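## Task

Pull open the small chest's middle drawer, place the coiled earphones inside, then push it closed. At the end all drawers must be closed and the chest must still be standing upright in its original spot.

## Robot and tools

Robot: two arms, left_arm and right_arm, each ending in a parallel two-finger gripper. Bases sit in the scene frame at (0, +0.300, 0) for left_arm and (0, -0.300, 0) for right_arm, both with identity orientation and +z up. So an arm's base frame is the scene frame moved along y by that offset.

Frames: the scene frame has its origin at table-top height halfway between the bases, +x pointing out over the table, +z up, and left_arm on the +y side (camera image sides do not match these names). Every hand position, quaternion, target and wrist-camera pose is given in that arm's own base frame. Fixed cameras and the table use the scene frame. On the gripper, the fingers point along its +z axis and separate along its y axis. end_effector_position is the spot between the finger pads, roughly 1 cm short of the tips.

Row layout (used by execute_actions and move): one flat list of 16 numbers covering both arms, even when only one moves. First left_arm: x, y, z (metres), qw, qx, qy, qz (unit quaternion, w first), opening. Then the same eight for right_arm. Position and quaternion are absolute poses for the gripper in that arm's base frame, not offsets. Opening runs from -1 (closed) to +1 (fully open, 0.094 m); it is a command, so resend the current value to leave a gripper unchanged, since 0 means half-closed.

execute_actions(actions, cameras): actions is a list of actions; each action is a table of 1 to 15 rows, one row per 1/30 s control step, and every action lasts 15 steps (0.5 s), repeating its last row if shorter. Each gripper's target must lie within 0.6 m of where that gripper is when the action starts, along every one of its own axes, or the action is rejected for both arms; if the first action fails this check, or any action is malformed, nothing runs. An empty list just reports state and images. To keep an arm still, resend the exact position and quaternion from the last result before it stopped moving, plus its wanted opening; keep one fixed quaternion in every row rather than copying drifting readings.

move(target, speed, blend, opening_speed, blocking, cameras): drives each gripper in a straight line from its Hand target to the row's pose; target is one 16-number row or a list of up to 15 rows, with no 0.6 m limit. speed is m/s per arm, 0.002 to 4.3 (default 0.25), with rotation capped at twice that in rad/s; one value or one per target. blend, in metres, rounds corners between listed targets (default 0 stops at each). opening_speed (0.2 or more, scale units per second) ramps finger commands. A whole move is capped at 10 s. It does not avoid obstacles or the other arm; faster moves overshoot and hit harder. Avoid paths passing close to an arm's own base, which can flip its shoulder posture. Openings of the first row are applied at the start; later rows' openings are applied on arrival after everything stops. blocking=false returns after about 0.5 s while the move continues; a new move replaces it. The result adds a move: line saying how it ended (done, off_target, moving, held, fault) and any limits (paced = pose clipped, held = steps withheld). An arm not named in the ending is done, meaning at rest within 10 mm and 2 degrees. Neither done nor off_target tells you about contact.

wait(seconds 0 to 10): lets time pass holding last commands; a running move continues. stop(): brakes a running move. zoom_image(camera, region): region [x0, y0, x1, y1] in pixels, at most 504 by 504, from the newest image of cam_high, cam_low, cam_left_wrist or cam_right_wrist (each 896x504). read_manual(section): only licence texts. finished_scene(scene): ends scene 1 or 2 permanently; the goal must hold without the robot.

Result lines: end_effector_position and end_effector_quat_wxyz per arm; Hand target (where the arm is now being steered, possibly short of your command, so send the remainder next); Tool commands; grip_measured (finger opening on the -1..+1 scale, up to about 2.7 mm wide when empty); Joint positions, whose last entry is the opening in metres; Joint velocities, marked within noise when at rest; joint torques, including gravity, with joints 3 and 4 wrapping at ±28 N m; step readings of positions during actions; camera calibration changes; MOTOR HOT and OVER-TEMPERATURE FAULT warnings.

Behaviour: the controller limits each step's orientation change to 40 degrees from the measured one and may not reach the pose in one action. Friction can leave a gripper a centimetre or more off in free air. Readings can be off by a few cm at long reach. Grip pressure is about 50 to 64 N per pad; to release, command well above grip_measured; close slowly on soft items.

Avoid: dropping or releasing moving items, anything leaving the table (task fails), tipping or shifting the chest, slamming drawers, hard hits, the two grippers or arms touching or one gripping the other's fingers (can end the scene), and long stretched holds or pushes at unreachable poses, which heat motors until the arm drops. Loose objects may occasionally be nudged by outside pushes.

Each tool is called after "Request:" by a JSON object that holds its "api" and its "payload", one argument or row to a line.

## Session

Request:
{"api": "execute_actions", "payload": {
  "actions": []
}}

Scene clock: 0.00 s.
left_arm: end_effector_position=(+0.2160, +0.2473, +0.1673) grip_measured=+1.000 end_effector_quat_wxyz=(+0.205, -0.037, +0.958, -0.196) | right_arm: end_effector_position=(+0.6948, -0.2409, +0.2679) grip_measured=+1.000 end_effector_quat_wxyz=(+0.524, -0.385, +0.747, +0.136)
Joint positions: left_arm=[1.131 1.326 0.979 -1.403 0.549 1.106 0.094] | right_arm=[-0.538 2.036 1.938 -0.89 -1.053 -1.145 0.094]
Joint velocities: within noise
Joint torques (N m): no reading
Heat: left arm: hottest elbow 33 °C; right arm: hottest waist 29 °C.
Hand target: left_arm +0.2199, +0.2554, +0.1767; +0.212, -0.033, +0.959, -0.183 | right_arm +0.6985, -0.2431, +0.2913; +0.535, -0.394, +0.738, +0.119
Tool commands: left_gripper/opening=+1.0 right_gripper/opening=+1.0

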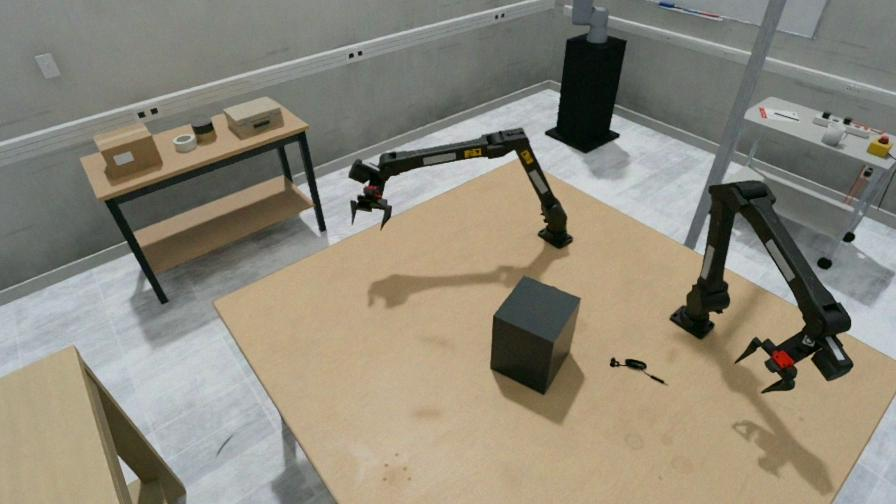

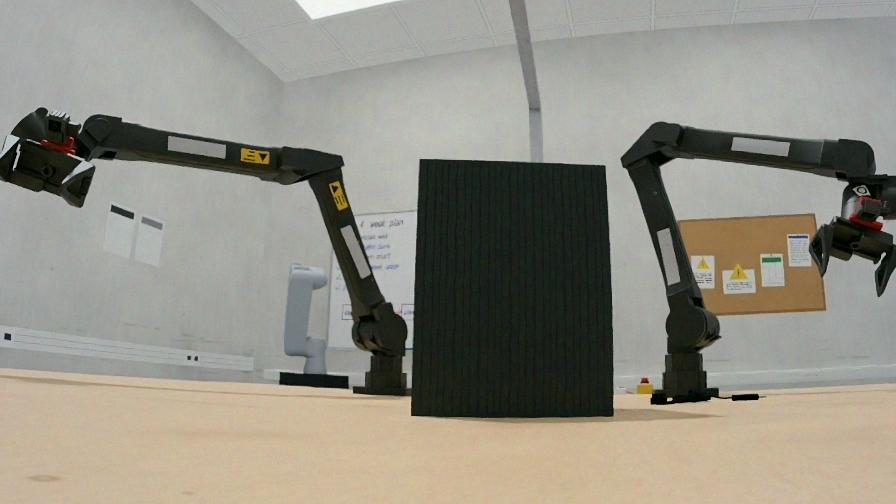

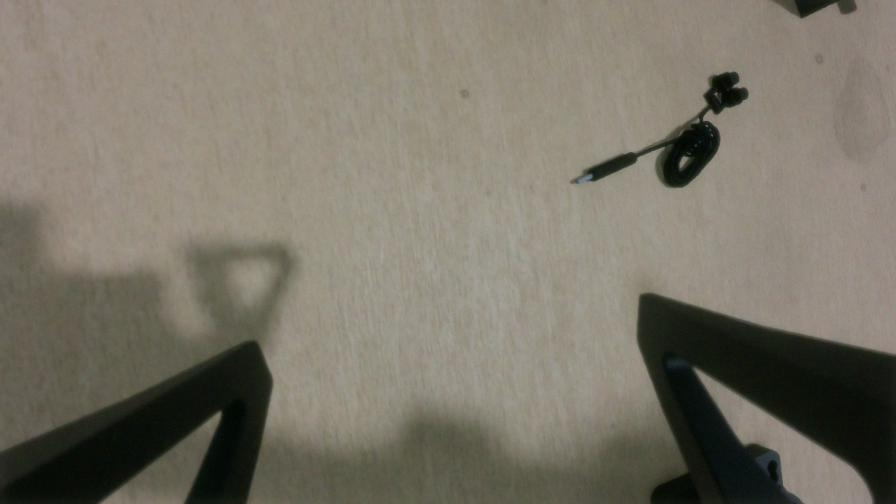

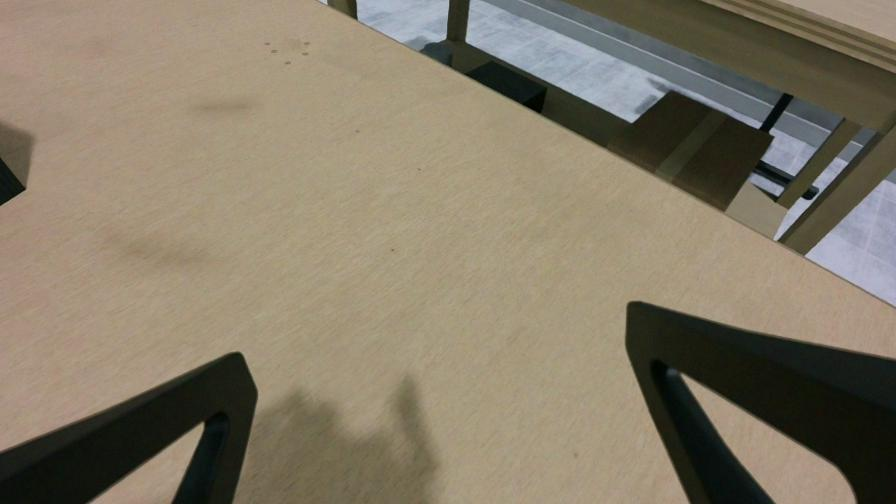

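Request:
{"api": "zoom_image", "payload": {
  "camera": "cam_high",
  "region": [460, 250, 700, 420]
}}

Request:
{"api": "zoom_image", "payload": {
  "camera": "cam_low",
  "region": [390, 140, 790, 430]
}}

Request:
{"api": "zoom_image", "payload": {
  "camera": "cam_left_wrist",
  "region": [500, 0, 896, 220]
}}

Scaled by 2.100 from the camera's 896x504 image, which has a finer 1280x720 frame.

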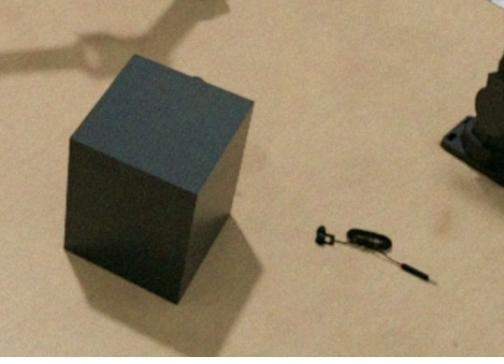

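Scaled by 1.260 from the camera's 896x504 image, which has a finer 1280x720 frame.

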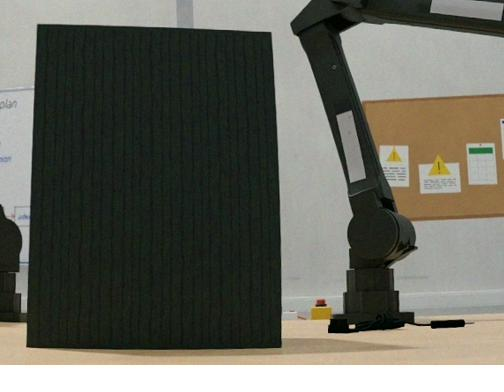

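Scaled by 1.273 from the camera's 896x504 image, which has a finer 1280x720 frame.

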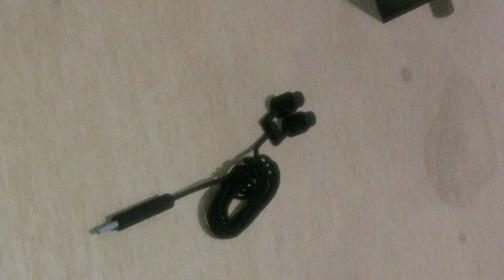

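Request:
{"api": "move", "payload": {
  "target": [
    [0.2160,0.2473,0.1673,0.205,-0.037,0.958,-0.196,1, 0.38,0.02,0.3,0.524,-0.2,0.78,0.13,1],
    [0.2160,0.2473,0.1673,0.205,-0.037,0.958,-0.196,1, 0.26,0.25,0.2,0.566,-0.133,0.808,0.0932,1]
  ],
  "blend": [0.08,0],
  "speed": 0.3
}}

Scene clock: 25.50 s.
left_arm: end_effector_position=(+0.2160, +0.2473, +0.1673) grip_measured=+1.000 end_effector_quat_wxyz=(+0.205, -0.037, +0.958, -0.196) | right_arm: end_effector_position=(+0.2551, +0.2463, +0.1850) grip_measured=+1.000 end_effector_quat_wxyz=(+0.554, -0.151, +0.815, +0.078)
Joint positions: left_arm=[1.131 1.326 0.979 -1.403 0.549 1.106 0.094] | right_arm=[1.084 0.824 0.365 -0.048 0.694 0.299 0.094]
Joint velocities: within noise
Joint torques (N m): left_arm=[0.38 -10.17 9.87 -0.05 0.53 0.05] | right_arm=[1.08 -3.14 12.42 3.23 0.33 0.08]
Heat: left arm: hottest elbow 36 °C; right arm: hottest elbow 36 °C.
Hand target: left_arm +0.2160, +0.2472, +0.1672; +0.205, -0.037, +0.958, -0.196 | right_arm +0.2597, +0.2497, +0.2000; +0.566, -0.133, +0.808, +0.093
Off the commanded pose: left_arm 0.000 m, 0 deg | right_arm 0.016 m, 3 deg.
move: off_target (right_arm)
camera_calibration:
cam_right_wrist: T_world_to_cam=[[0.280532, -0.957682, -0.0644006, 0.173394], [-0.708438, -0.161317, -0.68709, 0.376916], [0.647624, 0.238374, -0.723713, 0.0105244], [0, 0, 0, 1]] pos_world=[0.211564, 0.224351, 0.277759]

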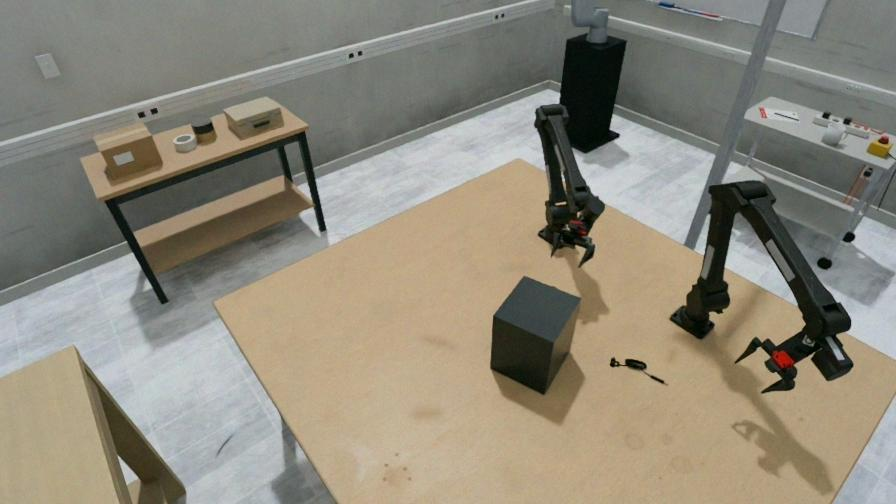

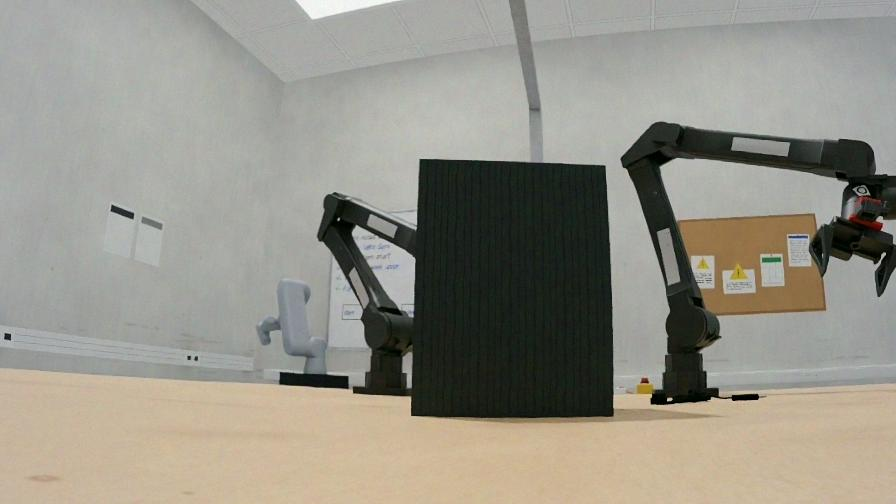

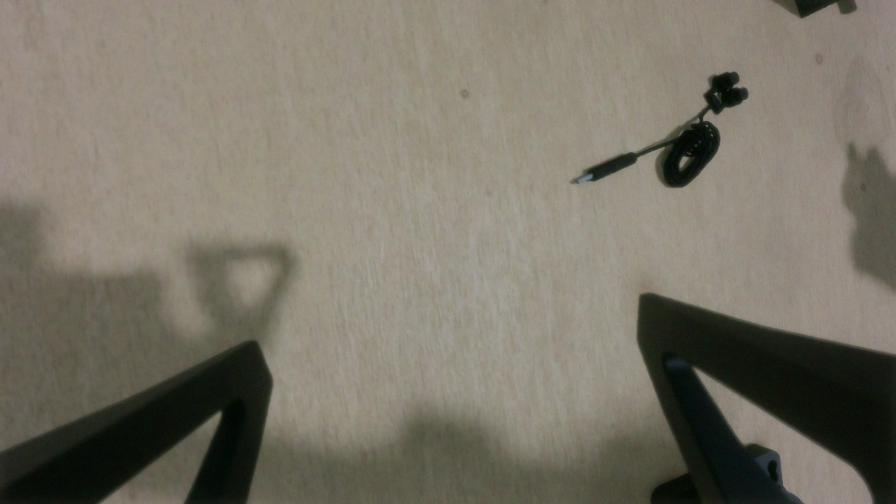

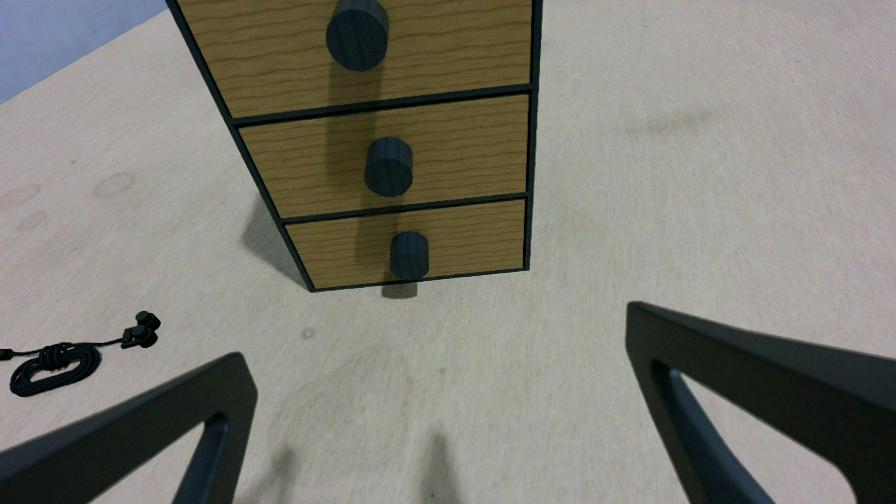

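Request:
{"api": "zoom_image", "payload": {
  "camera": "cam_right_wrist",
  "region": [280, 80, 560, 300]
}}

Request:
{"api": "zoom_image", "payload": {
  "camera": "cam_high",
  "region": [520, 200, 720, 345]
}}

Scaled by 1.800 from the camera's 896x504 image, which has a finer 1280x720 frame.

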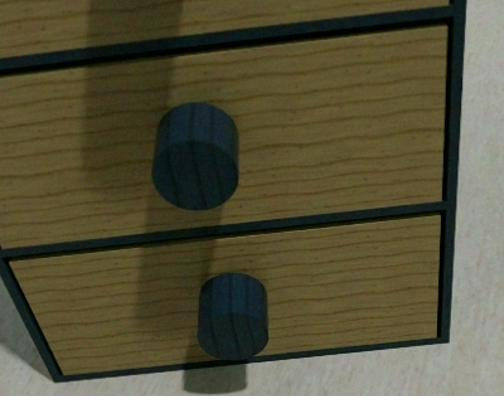

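Scaled by 2.520 from the camera's 896x504 image, which has a finer 1280x720 frame.

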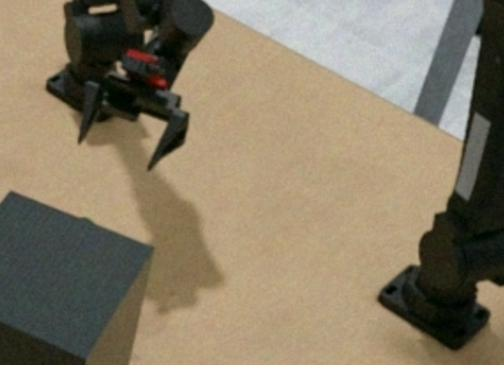

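Request:
{"api": "move", "payload": {
  "target": [0.284,-0.017,0.16,0,0.194,0.981,0,1, 0.368,0.313,0.13,0.5644,-0.1458,0.8061,0.1021,1],
  "speed": 0.25
}}

Scene clock: 54.50 s.
left_arm: end_effector_position=(+0.2647, -0.0176, +0.1399) grip_measured=+1.000 end_effector_quat_wxyz=(-0.023, +0.200, +0.979, -0.005) | right_arm: end_effector_position=(+0.3509, +0.2980, +0.1080) grip_measured=+1.000 end_effector_quat_wxyz=(+0.544, -0.156, +0.820, +0.089)
Joint positions: left_arm=[-0.062 1.105 0.802 -1.315 0.004 0.341 0.094] | right_arm=[0.879 1.396 0.464 0.473 0.482 0.201 0.094]
Joint velocities: within noise
Joint torques (N m): left_arm=[0.67 -6.77 15.41 -0.09 -0.03 -0.03] | right_arm=[0.97 -6.83 12.46 3.33 0.07 -0.1]
Heat: left arm: hottest elbow 38 °C; right arm: hottest elbow 38 °C.
Hand target: left_arm +0.2830, -0.0170, +0.1600; +0.000, +0.194, +0.981, +0.000 | right_arm +0.3667, +0.3118, +0.1306; +0.564, -0.146, +0.806, +0.102
Off the commanded pose: left_arm 0.028 m, 3 deg | right_arm 0.032 m, 3 deg.
move: off_target (left_arm, right_arm)
camera_calibration:
cam_left_wrist: T_world_to_cam=[[-0.476644, -0.879001, 0.0129498, 0.106841], [-0.763806, 0.421381, 0.488915, 0.165526], [-0.435214, 0.223147, -0.872235, 0.343191], [0, 0, 0, 1]] pos_world=[0.326716, -0.0524188, 0.217031]
cam_right_wrist: T_world_to_cam=[[0.297459, -0.951395, -0.0797902, 0.18487], [-0.722395, -0.169641, -0.670349, 0.40576], [0.624231, 0.257041, -0.737744, -0.115372], [0, 0, 0, 1]] pos_world=[0.310147, 0.274373, 0.201637]

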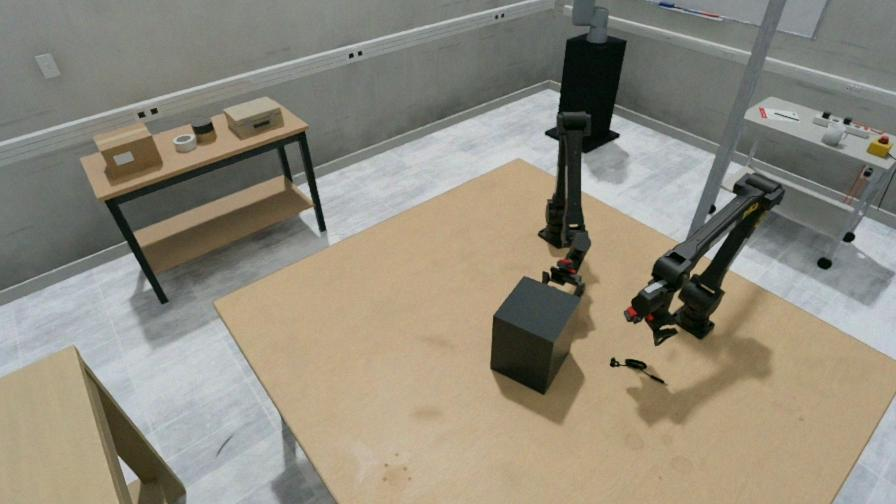

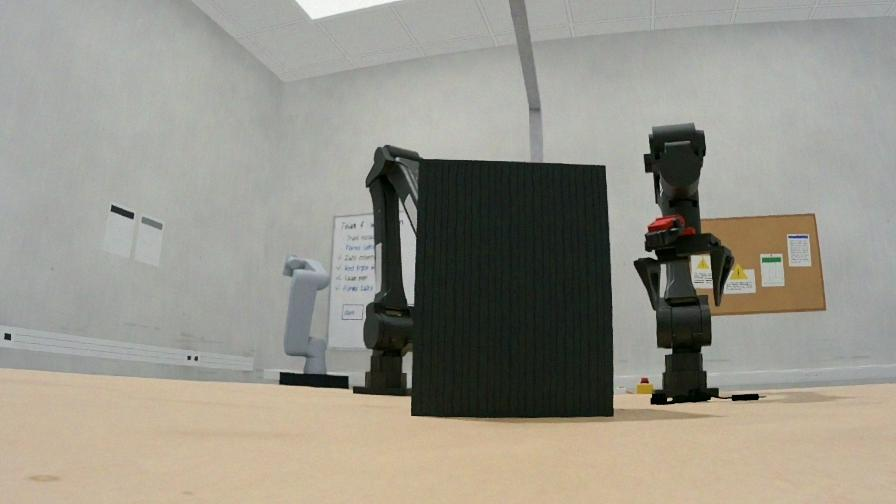

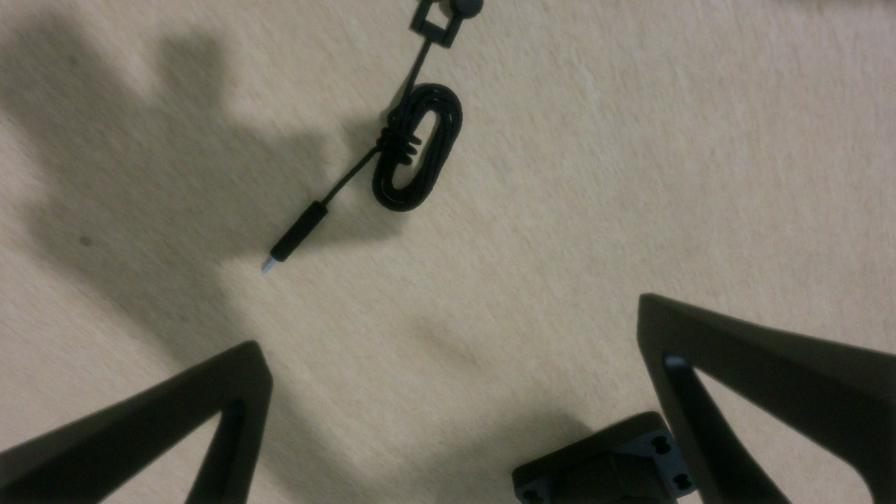

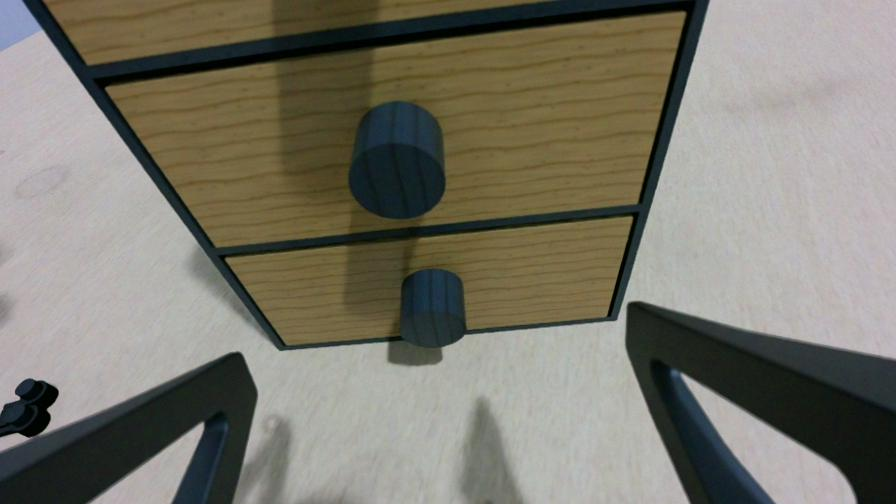

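Request:
{"api": "move", "payload": {
  "target": [0.2955,-0.0122,0.08,0,0.407,0.914,0,1, 0.402,0.334,0.14,0.5644,-0.1458,0.8061,0.1021,1],
  "speed": 0.2,
  "cameras": ["cam_left_wrist","cam_right_wrist"]
}}

Scene clock: 64.00 s.
left_arm: end_effector_position=(+0.2940, -0.0149, +0.0829) grip_measured=+1.000 end_effector_quat_wxyz=(+0.001, +0.406, +0.914, -0.001) | right_arm: end_effector_position=(+0.3865, +0.3229, +0.1265) grip_measured=+1.000 end_effector_quat_wxyz=(+0.556, -0.149, +0.812, +0.100)
Joint positions: left_arm=[-0.048 1.227 0.732 -1.076 0.002 0.789 0.094] | right_arm=[0.846 1.458 0.573 0.47 0.451 0.186 0.094]
Joint velocities: within noise
Joint torques (N m): left_arm=[1.08 -7.3 9.4 0.69 0.07 0.11] | right_arm=[0.85 -7.59 12.98 1.89 0.05 -0.09]
Heat: left arm: hottest elbow 40 °C; right arm: hottest elbow 40 °C.
Hand target: left_arm +0.2953, -0.0122, +0.0800; +0.000, +0.407, +0.914, +0.000 | right_arm +0.4011, +0.3332, +0.1405; +0.565, -0.146, +0.806, +0.102
Off the commanded pose: left_arm 0.004 m, 0 deg | right_arm 0.023 m, 1 deg.
move: off_target (right_arm)
camera_calibration:
cam_left_wrist: T_world_to_cam=[[-0.802007, -0.597229, -0.0101036, 0.225724], [-0.536717, 0.713117, 0.450998, 0.155361], [-0.262144, 0.367126, -0.892468, 0.258693], [0, 0, 0, 1]] pos_world=[0.332232, -0.0709547, 0.163088]
cam_right_wrist: T_world_to_cam=[[0.3007, -0.948376, -0.10081, 0.199866], [-0.70601, -0.150288, -0.692072, 0.438177], [0.641194, 0.279279, -0.714755, -0.14704], [0, 0, 0, 1]] pos_world=[0.343539, 0.296467, 0.218301]
Images, in order (width x height): cam_left_wrist 896x504, cam_right_wrist 896x504.

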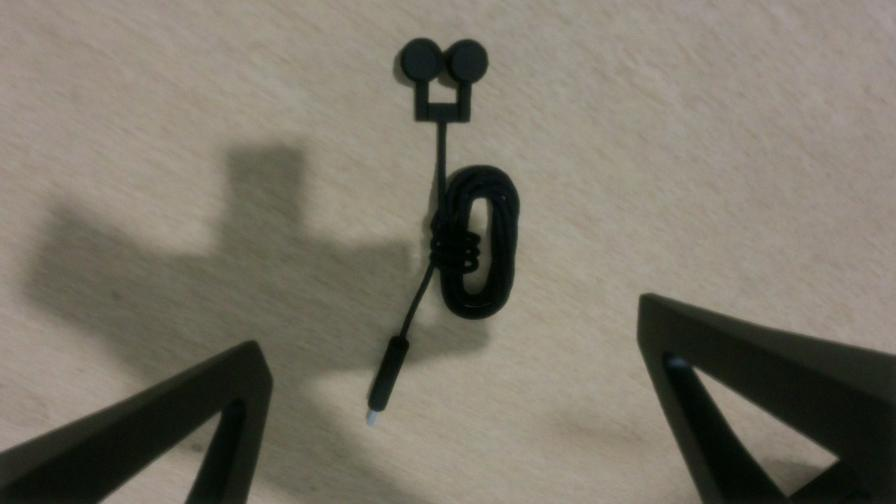

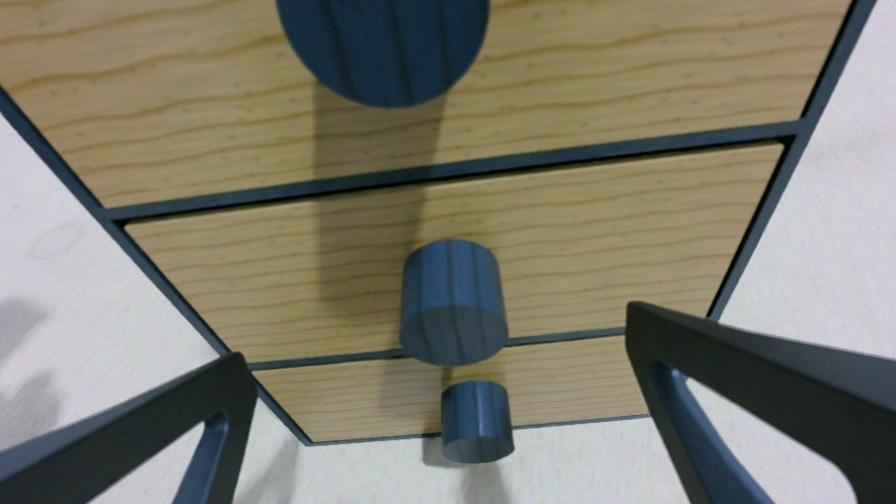

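Request:
{"api": "move", "payload": {
  "target": [0.280,-0.014,0.045,0,0.407,0.914,0,1, 0.4235,0.338,0.134,0.5644,-0.1458,0.8061,0.1021,1],
  "speed": 0.12,
  "cameras": ["cam_left_wrist","cam_right_wrist"]
}}

Scene clock: 67.97 s.
left_arm: end_effector_position=(+0.2783, -0.0141, +0.0475) grip_measured=+1.000 end_effector_quat_wxyz=(+0.000, +0.407, +0.913, -0.001) | right_arm: end_effector_position=(+0.4058, +0.3251, +0.1149) grip_measured=+1.000 end_effector_quat_wxyz=(+0.547, -0.152, +0.818, +0.094)
Joint positions: left_arm=[-0.048 1.245 0.638 -0.965 0.002 0.79 0.094] | right_arm=[0.812 1.517 0.613 0.47 0.42 0.172 0.094]
Joint velocities: within noise
Joint torques (N m): left_arm=[0.32 -6.95 8.92 0.66 0.06 0.04] | right_arm=[1.08 -8.59 12.88 2.86 0.05 -0.1]
Heat: left arm: hottest elbow 39 °C; right arm: hottest elbow 39 °C.
Hand target: left_arm +0.2799, -0.0140, +0.0450; +0.000, +0.407, +0.913, +0.000 | right_arm +0.4222, +0.3370, +0.1344; +0.564, -0.146, +0.806, +0.102
Off the commanded pose: left_arm 0.003 m, 0 deg | right_arm 0.029 m, 3 deg.
move: off_target (right_arm)
camera_calibration:
cam_left_wrist: T_world_to_cam=[[-0.802679, -0.596335, -0.0095621, 0.213319], [-0.535611, 0.713705, 0.451382, 0.162034], [-0.26235, 0.367436, -0.89228, 0.222675], [0, 0, 0, 1]] pos_world=[0.316432, -0.0702538, 0.127589]
cam_right_wrist: T_world_to_cam=[[0.297838, -0.950353, -0.0901203, 0.195653], [-0.718517, -0.161019, -0.676614, 0.450933], [0.628511, 0.266274, -0.730803, -0.157062], [0, 0, 0, 1]] pos_world=[0.364446, 0.30037, 0.207959]
Images, in order (width x height): cam_left_wrist 896x504, cam_right_wrist 896x504.

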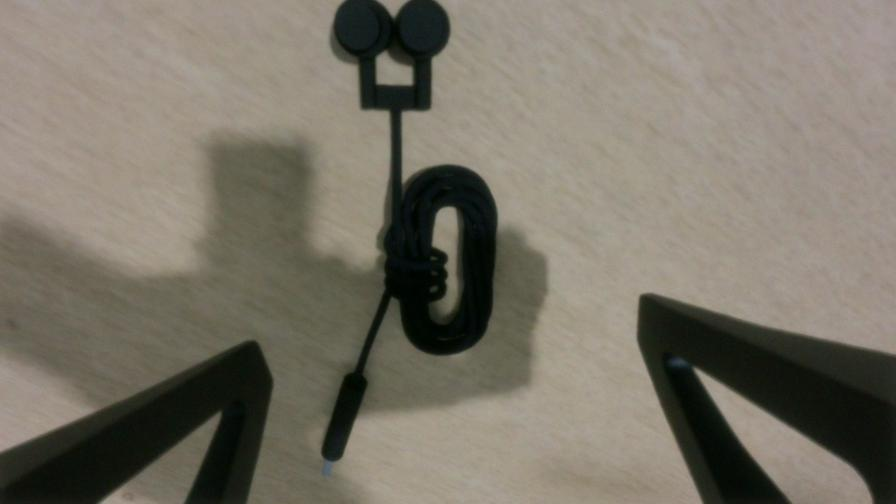

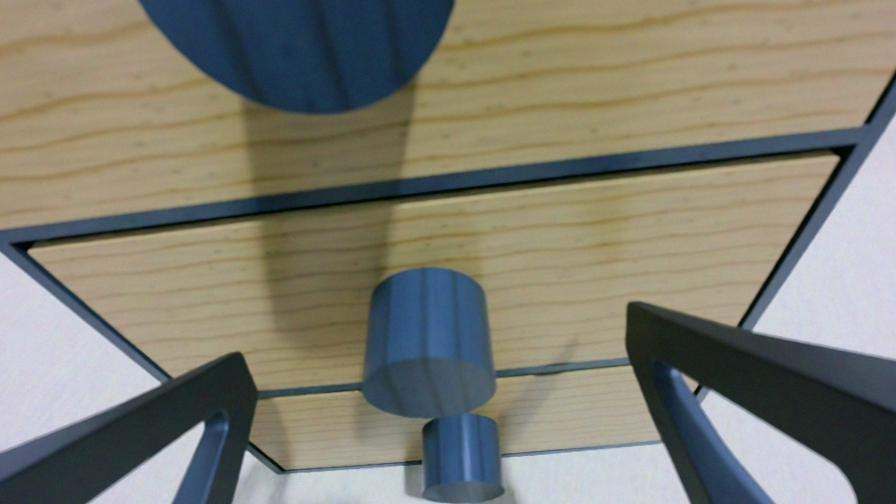

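Request:
{"api": "move", "payload": {
  "target": [0.281,-0.0172,0.016,0,0.407,0.914,0,1, 0.4235,0.338,0.134,0.5644,-0.1458,0.8061,0.1021,-0.5],
  "speed": 0.08,
  "opening_speed": 0.5,
  "cameras": ["cam_left_wrist","cam_right_wrist"]
}}

Scene clock: 75.23 s.
left_arm: end_effector_position=(+0.2809, -0.0152, +0.0189) grip_measured=+1.000 end_effector_quat_wxyz=(+0.001, +0.407, +0.914, +0.000) | right_arm: end_effector_position=(+0.4057, +0.3252, +0.1149) grip_measured=-0.420 end_effector_quat_wxyz=(+0.547, -0.153, +0.818, +0.094)
Joint positions: left_arm=[-0.051 1.314 0.603 -0.858 0.002 0.786 0.094] | right_arm=[0.812 1.517 0.613 0.47 0.419 0.171 0.027]
Joint velocities: within noise
Joint torques (N m): left_arm=[-0.03 -7.65 8.16 0.66 0.06 -0.04] | right_arm=[0.97 -8.53 12.89 2.88 0.07 -0.09]
Heat: left arm: hottest elbow 39 °C; right arm: hottest elbow 40 °C.
Hand target: left_arm +0.2810, -0.0172, +0.0161; +0.000, +0.407, +0.914, +0.000 | right_arm +0.4222, +0.3369, +0.1344; +0.564, -0.146, +0.806, +0.102
Off the commanded pose: left_arm 0.004 m, 0 deg | right_arm 0.029 m, 3 deg.
move: off_target (right_arm)
camera_calibration:
cam_left_wrist: T_world_to_cam=[[-0.802464, -0.596599, -0.0110091, 0.214512], [-0.536667, 0.713541, 0.450386, 0.177376], [-0.260844, 0.367327, -0.892766, 0.197827], [0, 0, 0, 1]] pos_world=[0.318932, -0.0712541, 0.0990874]
cam_right_wrist: T_world_to_cam=[[0.299098, -0.950062, -0.0890075, 0.194972], [-0.718184, -0.162714, -0.676562, 0.451325], [0.628293, 0.266282, -0.730987, -0.156974], [0, 0, 0, 1]] pos_world=[0.364444, 0.300472, 0.207958]
Images, in order (width x height): cam_left_wrist 896x504, cam_right_wrist 896x504.

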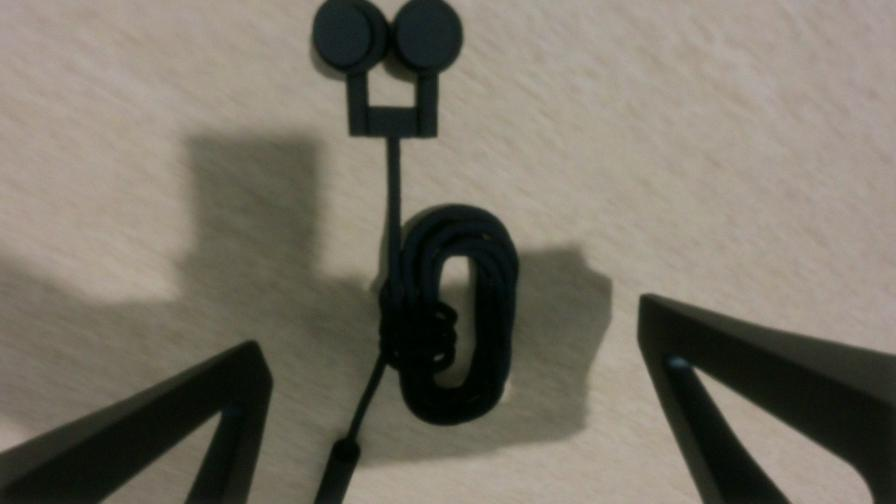

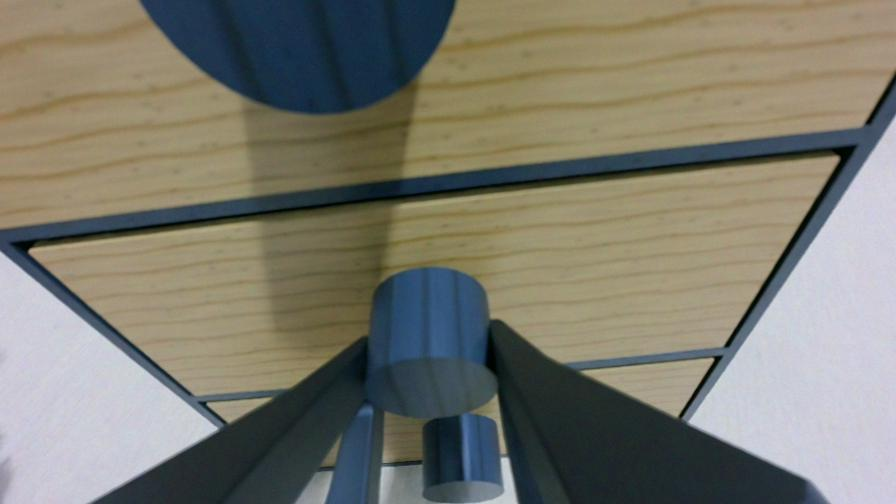

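Request:
{"api": "move", "payload": {
  "target": [0.281,-0.0212,0.0095,0,0.407,0.914,0,1, 0.3298,0.303,0.134,0.5644,-0.1458,0.8061,0.1021,-0.5],
  "speed": 0.08
}}

Scene clock: 80.97 s.
left_arm: end_effector_position=(+0.2821, -0.0193, +0.0141) grip_measured=+1.000 end_effector_quat_wxyz=(+0.004, +0.407, +0.913, +0.000) | right_arm: end_effector_position=(+0.3288, +0.2980, +0.1169) grip_measured=-0.421 end_effector_quat_wxyz=(+0.552, -0.154, +0.814, +0.091)
Joint positions: left_arm=[-0.066 1.327 0.597 -0.834 0.002 0.773 0.094] | right_arm=[0.938 1.338 0.43 0.457 0.541 0.221 0.027]
Joint velocities: within noise
Joint torques (N m): left_arm=[-0.03 -7.3 7.91 0.66 0.08 -0.07] | right_arm=[2.2 -8.94 9.2 2.26 0.39 0.02]
Heat: left arm: hottest elbow 39 °C; right arm: hottest elbow 40 °C.
Hand target: left_arm +0.2809, -0.0212, +0.0096; +0.000, +0.407, +0.913, +0.000 | right_arm +0.3297, +0.3029, +0.1337; +0.564, -0.146, +0.806, +0.102
Off the commanded pose: left_arm 0.005 m, 0 deg | right_arm 0.018 m, 2 deg.
move: off_target (right_arm)
camera_calibration:
cam_left_wrist: T_world_to_cam=[[-0.802828, -0.596022, -0.0150025, 0.213115], [-0.538525, 0.714123, 0.447236, 0.183686], [-0.255849, 0.367132, -0.89429, 0.193938], [0, 0, 0, 1]] pos_world=[0.319633, -0.0753535, 0.0944832]
cam_right_wrist: T_world_to_cam=[[0.297885, -0.951032, -0.0824773, 0.192307], [-0.709775, -0.162883, -0.685338, 0.391232], [0.638345, 0.262693, -0.723539, -0.102989], [0, 0, 0, 1]] pos_world=[0.286144, 0.273669, 0.20947]

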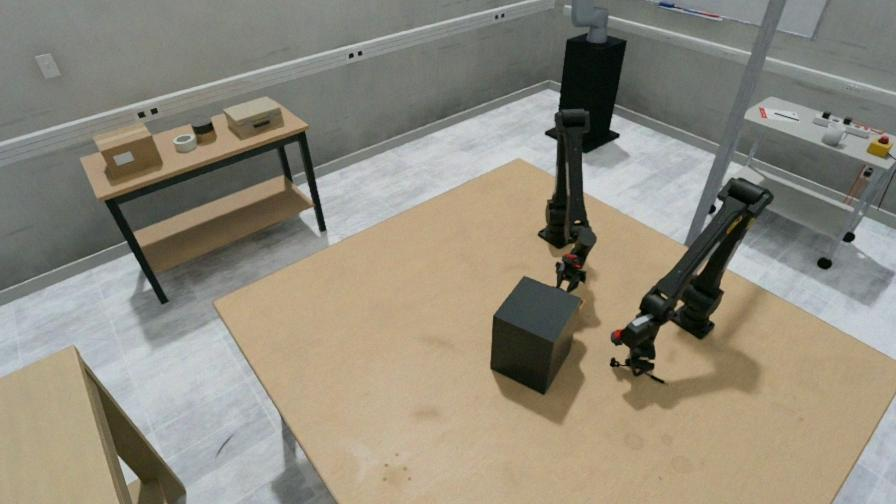

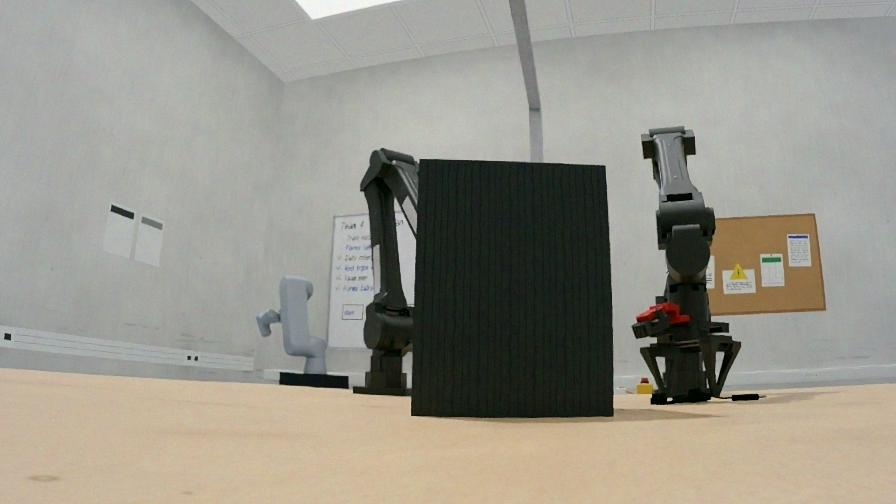

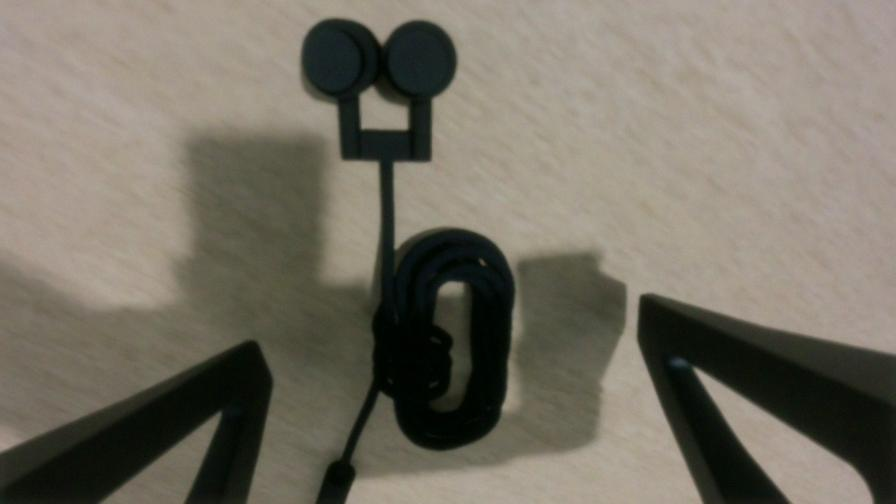

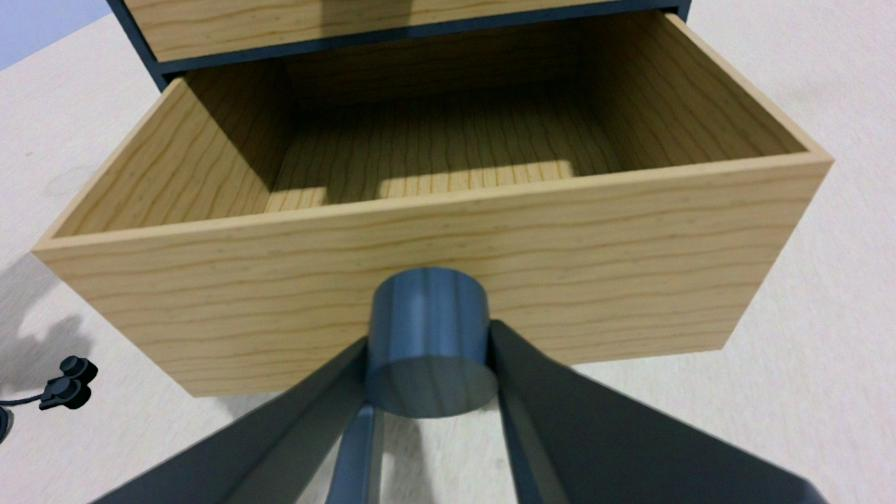

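Request:
{"api": "move", "payload": {
  "target": [
    [0.2795,-0.0222,0.007,0,0.407,0.914,0,1, 0.3064,0.2943,0.134,0.5644,-0.1458,0.8061,0.1021,-0.5],
    [0.2795,-0.0222,0.007,0,0.407,0.914,0,-0.4, 0.3064,0.2943,0.134,0.5644,-0.1458,0.8061,0.1021,-0.5]
  ],
  "speed": 0.06,
  "opening_speed": 0.5,
  "cameras": ["cam_left_wrist","cam_right_wrist","cam_high"]
}}

Scene clock: 87.23 s.
left_arm: end_effector_position=(+0.2808, -0.0204, +0.0115) grip_measured=-0.398 end_effector_quat_wxyz=(+0.004, +0.407, +0.914, +0.001) | right_arm: end_effector_position=(+0.3058, +0.2896, +0.1179) grip_measured=-0.421 end_effector_quat_wxyz=(+0.552, -0.154, +0.814, +0.091)
Joint positions: left_arm=[-0.07 1.329 0.591 -0.825 0.002 0.768 0.028] | right_arm=[0.986 1.274 0.382 0.428 0.584 0.245 0.027]
Joint velocities: within noise
Joint torques (N m): left_arm=[-0.21 -7.24 7.83 0.66 0.05 -0.03] | right_arm=[2.32 -8.06 9.28 2.25 0.45 0.01]
Heat: left arm: hottest elbow 39 °C; right arm: hottest elbow 39 °C.
Hand target: left_arm +0.2794, -0.0222, +0.0071; +0.000, +0.407, +0.914, +0.000 | right_arm +0.3065, +0.2941, +0.1337; +0.564, -0.146, +0.806, +0.102
Off the commanded pose: left_arm 0.005 m, 0 deg | right_arm 0.017 m, 2 deg.
move: off_target (right_arm)
camera_calibration:
cam_left_wrist: T_world_to_cam=[[-0.802388, -0.5966, -0.0155868, 0.211307], [-0.539371, 0.713745, 0.446818, 0.185097], [-0.255446, 0.366928, -0.894489, 0.191611], [0, 0, 0, 1]] pos_world=[0.318332, -0.0763541, 0.0919826]
cam_right_wrist: T_world_to_cam=[[0.29836, -0.950908, -0.0821941, 0.19094], [-0.708999, -0.163155, -0.686076, 0.374232], [0.638985, 0.262973, -0.722872, -0.0857328], [0, 0, 0, 1]] pos_world=[0.263143, 0.26517, 0.210472]
Images, in order (width x height): cam_high 896x504, cam_left_wrist 896x504, cam_right_wrist 896x504.

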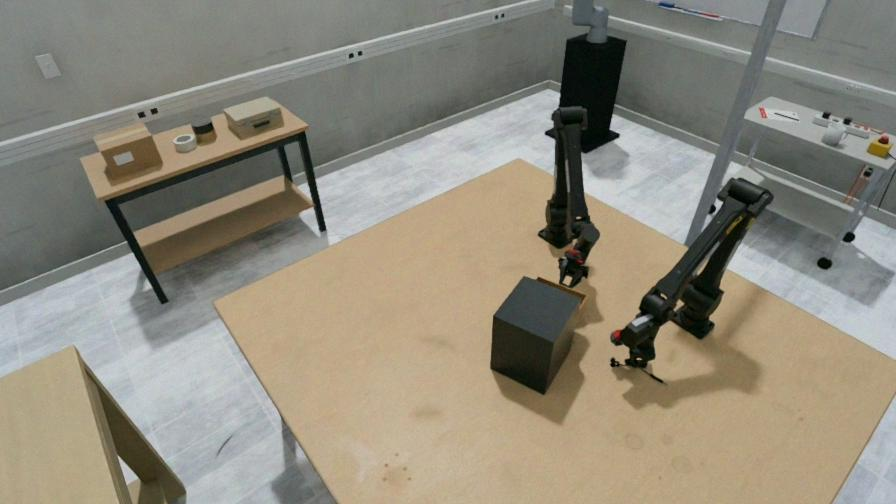

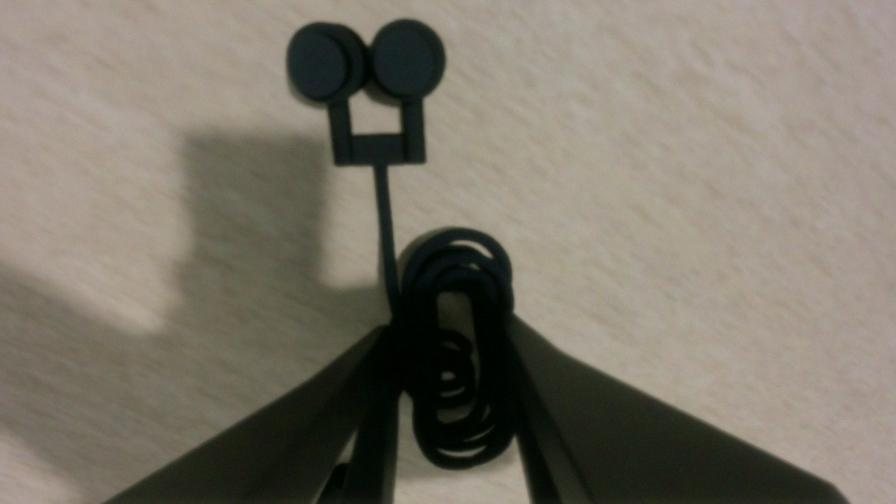

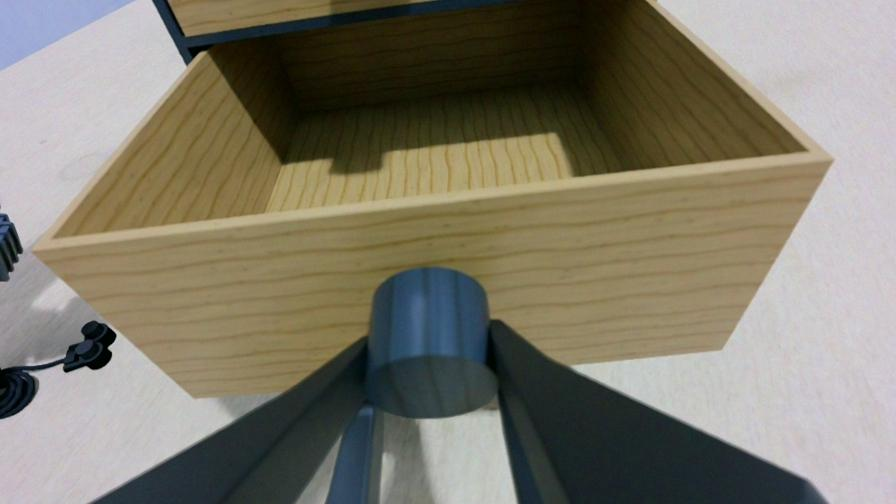

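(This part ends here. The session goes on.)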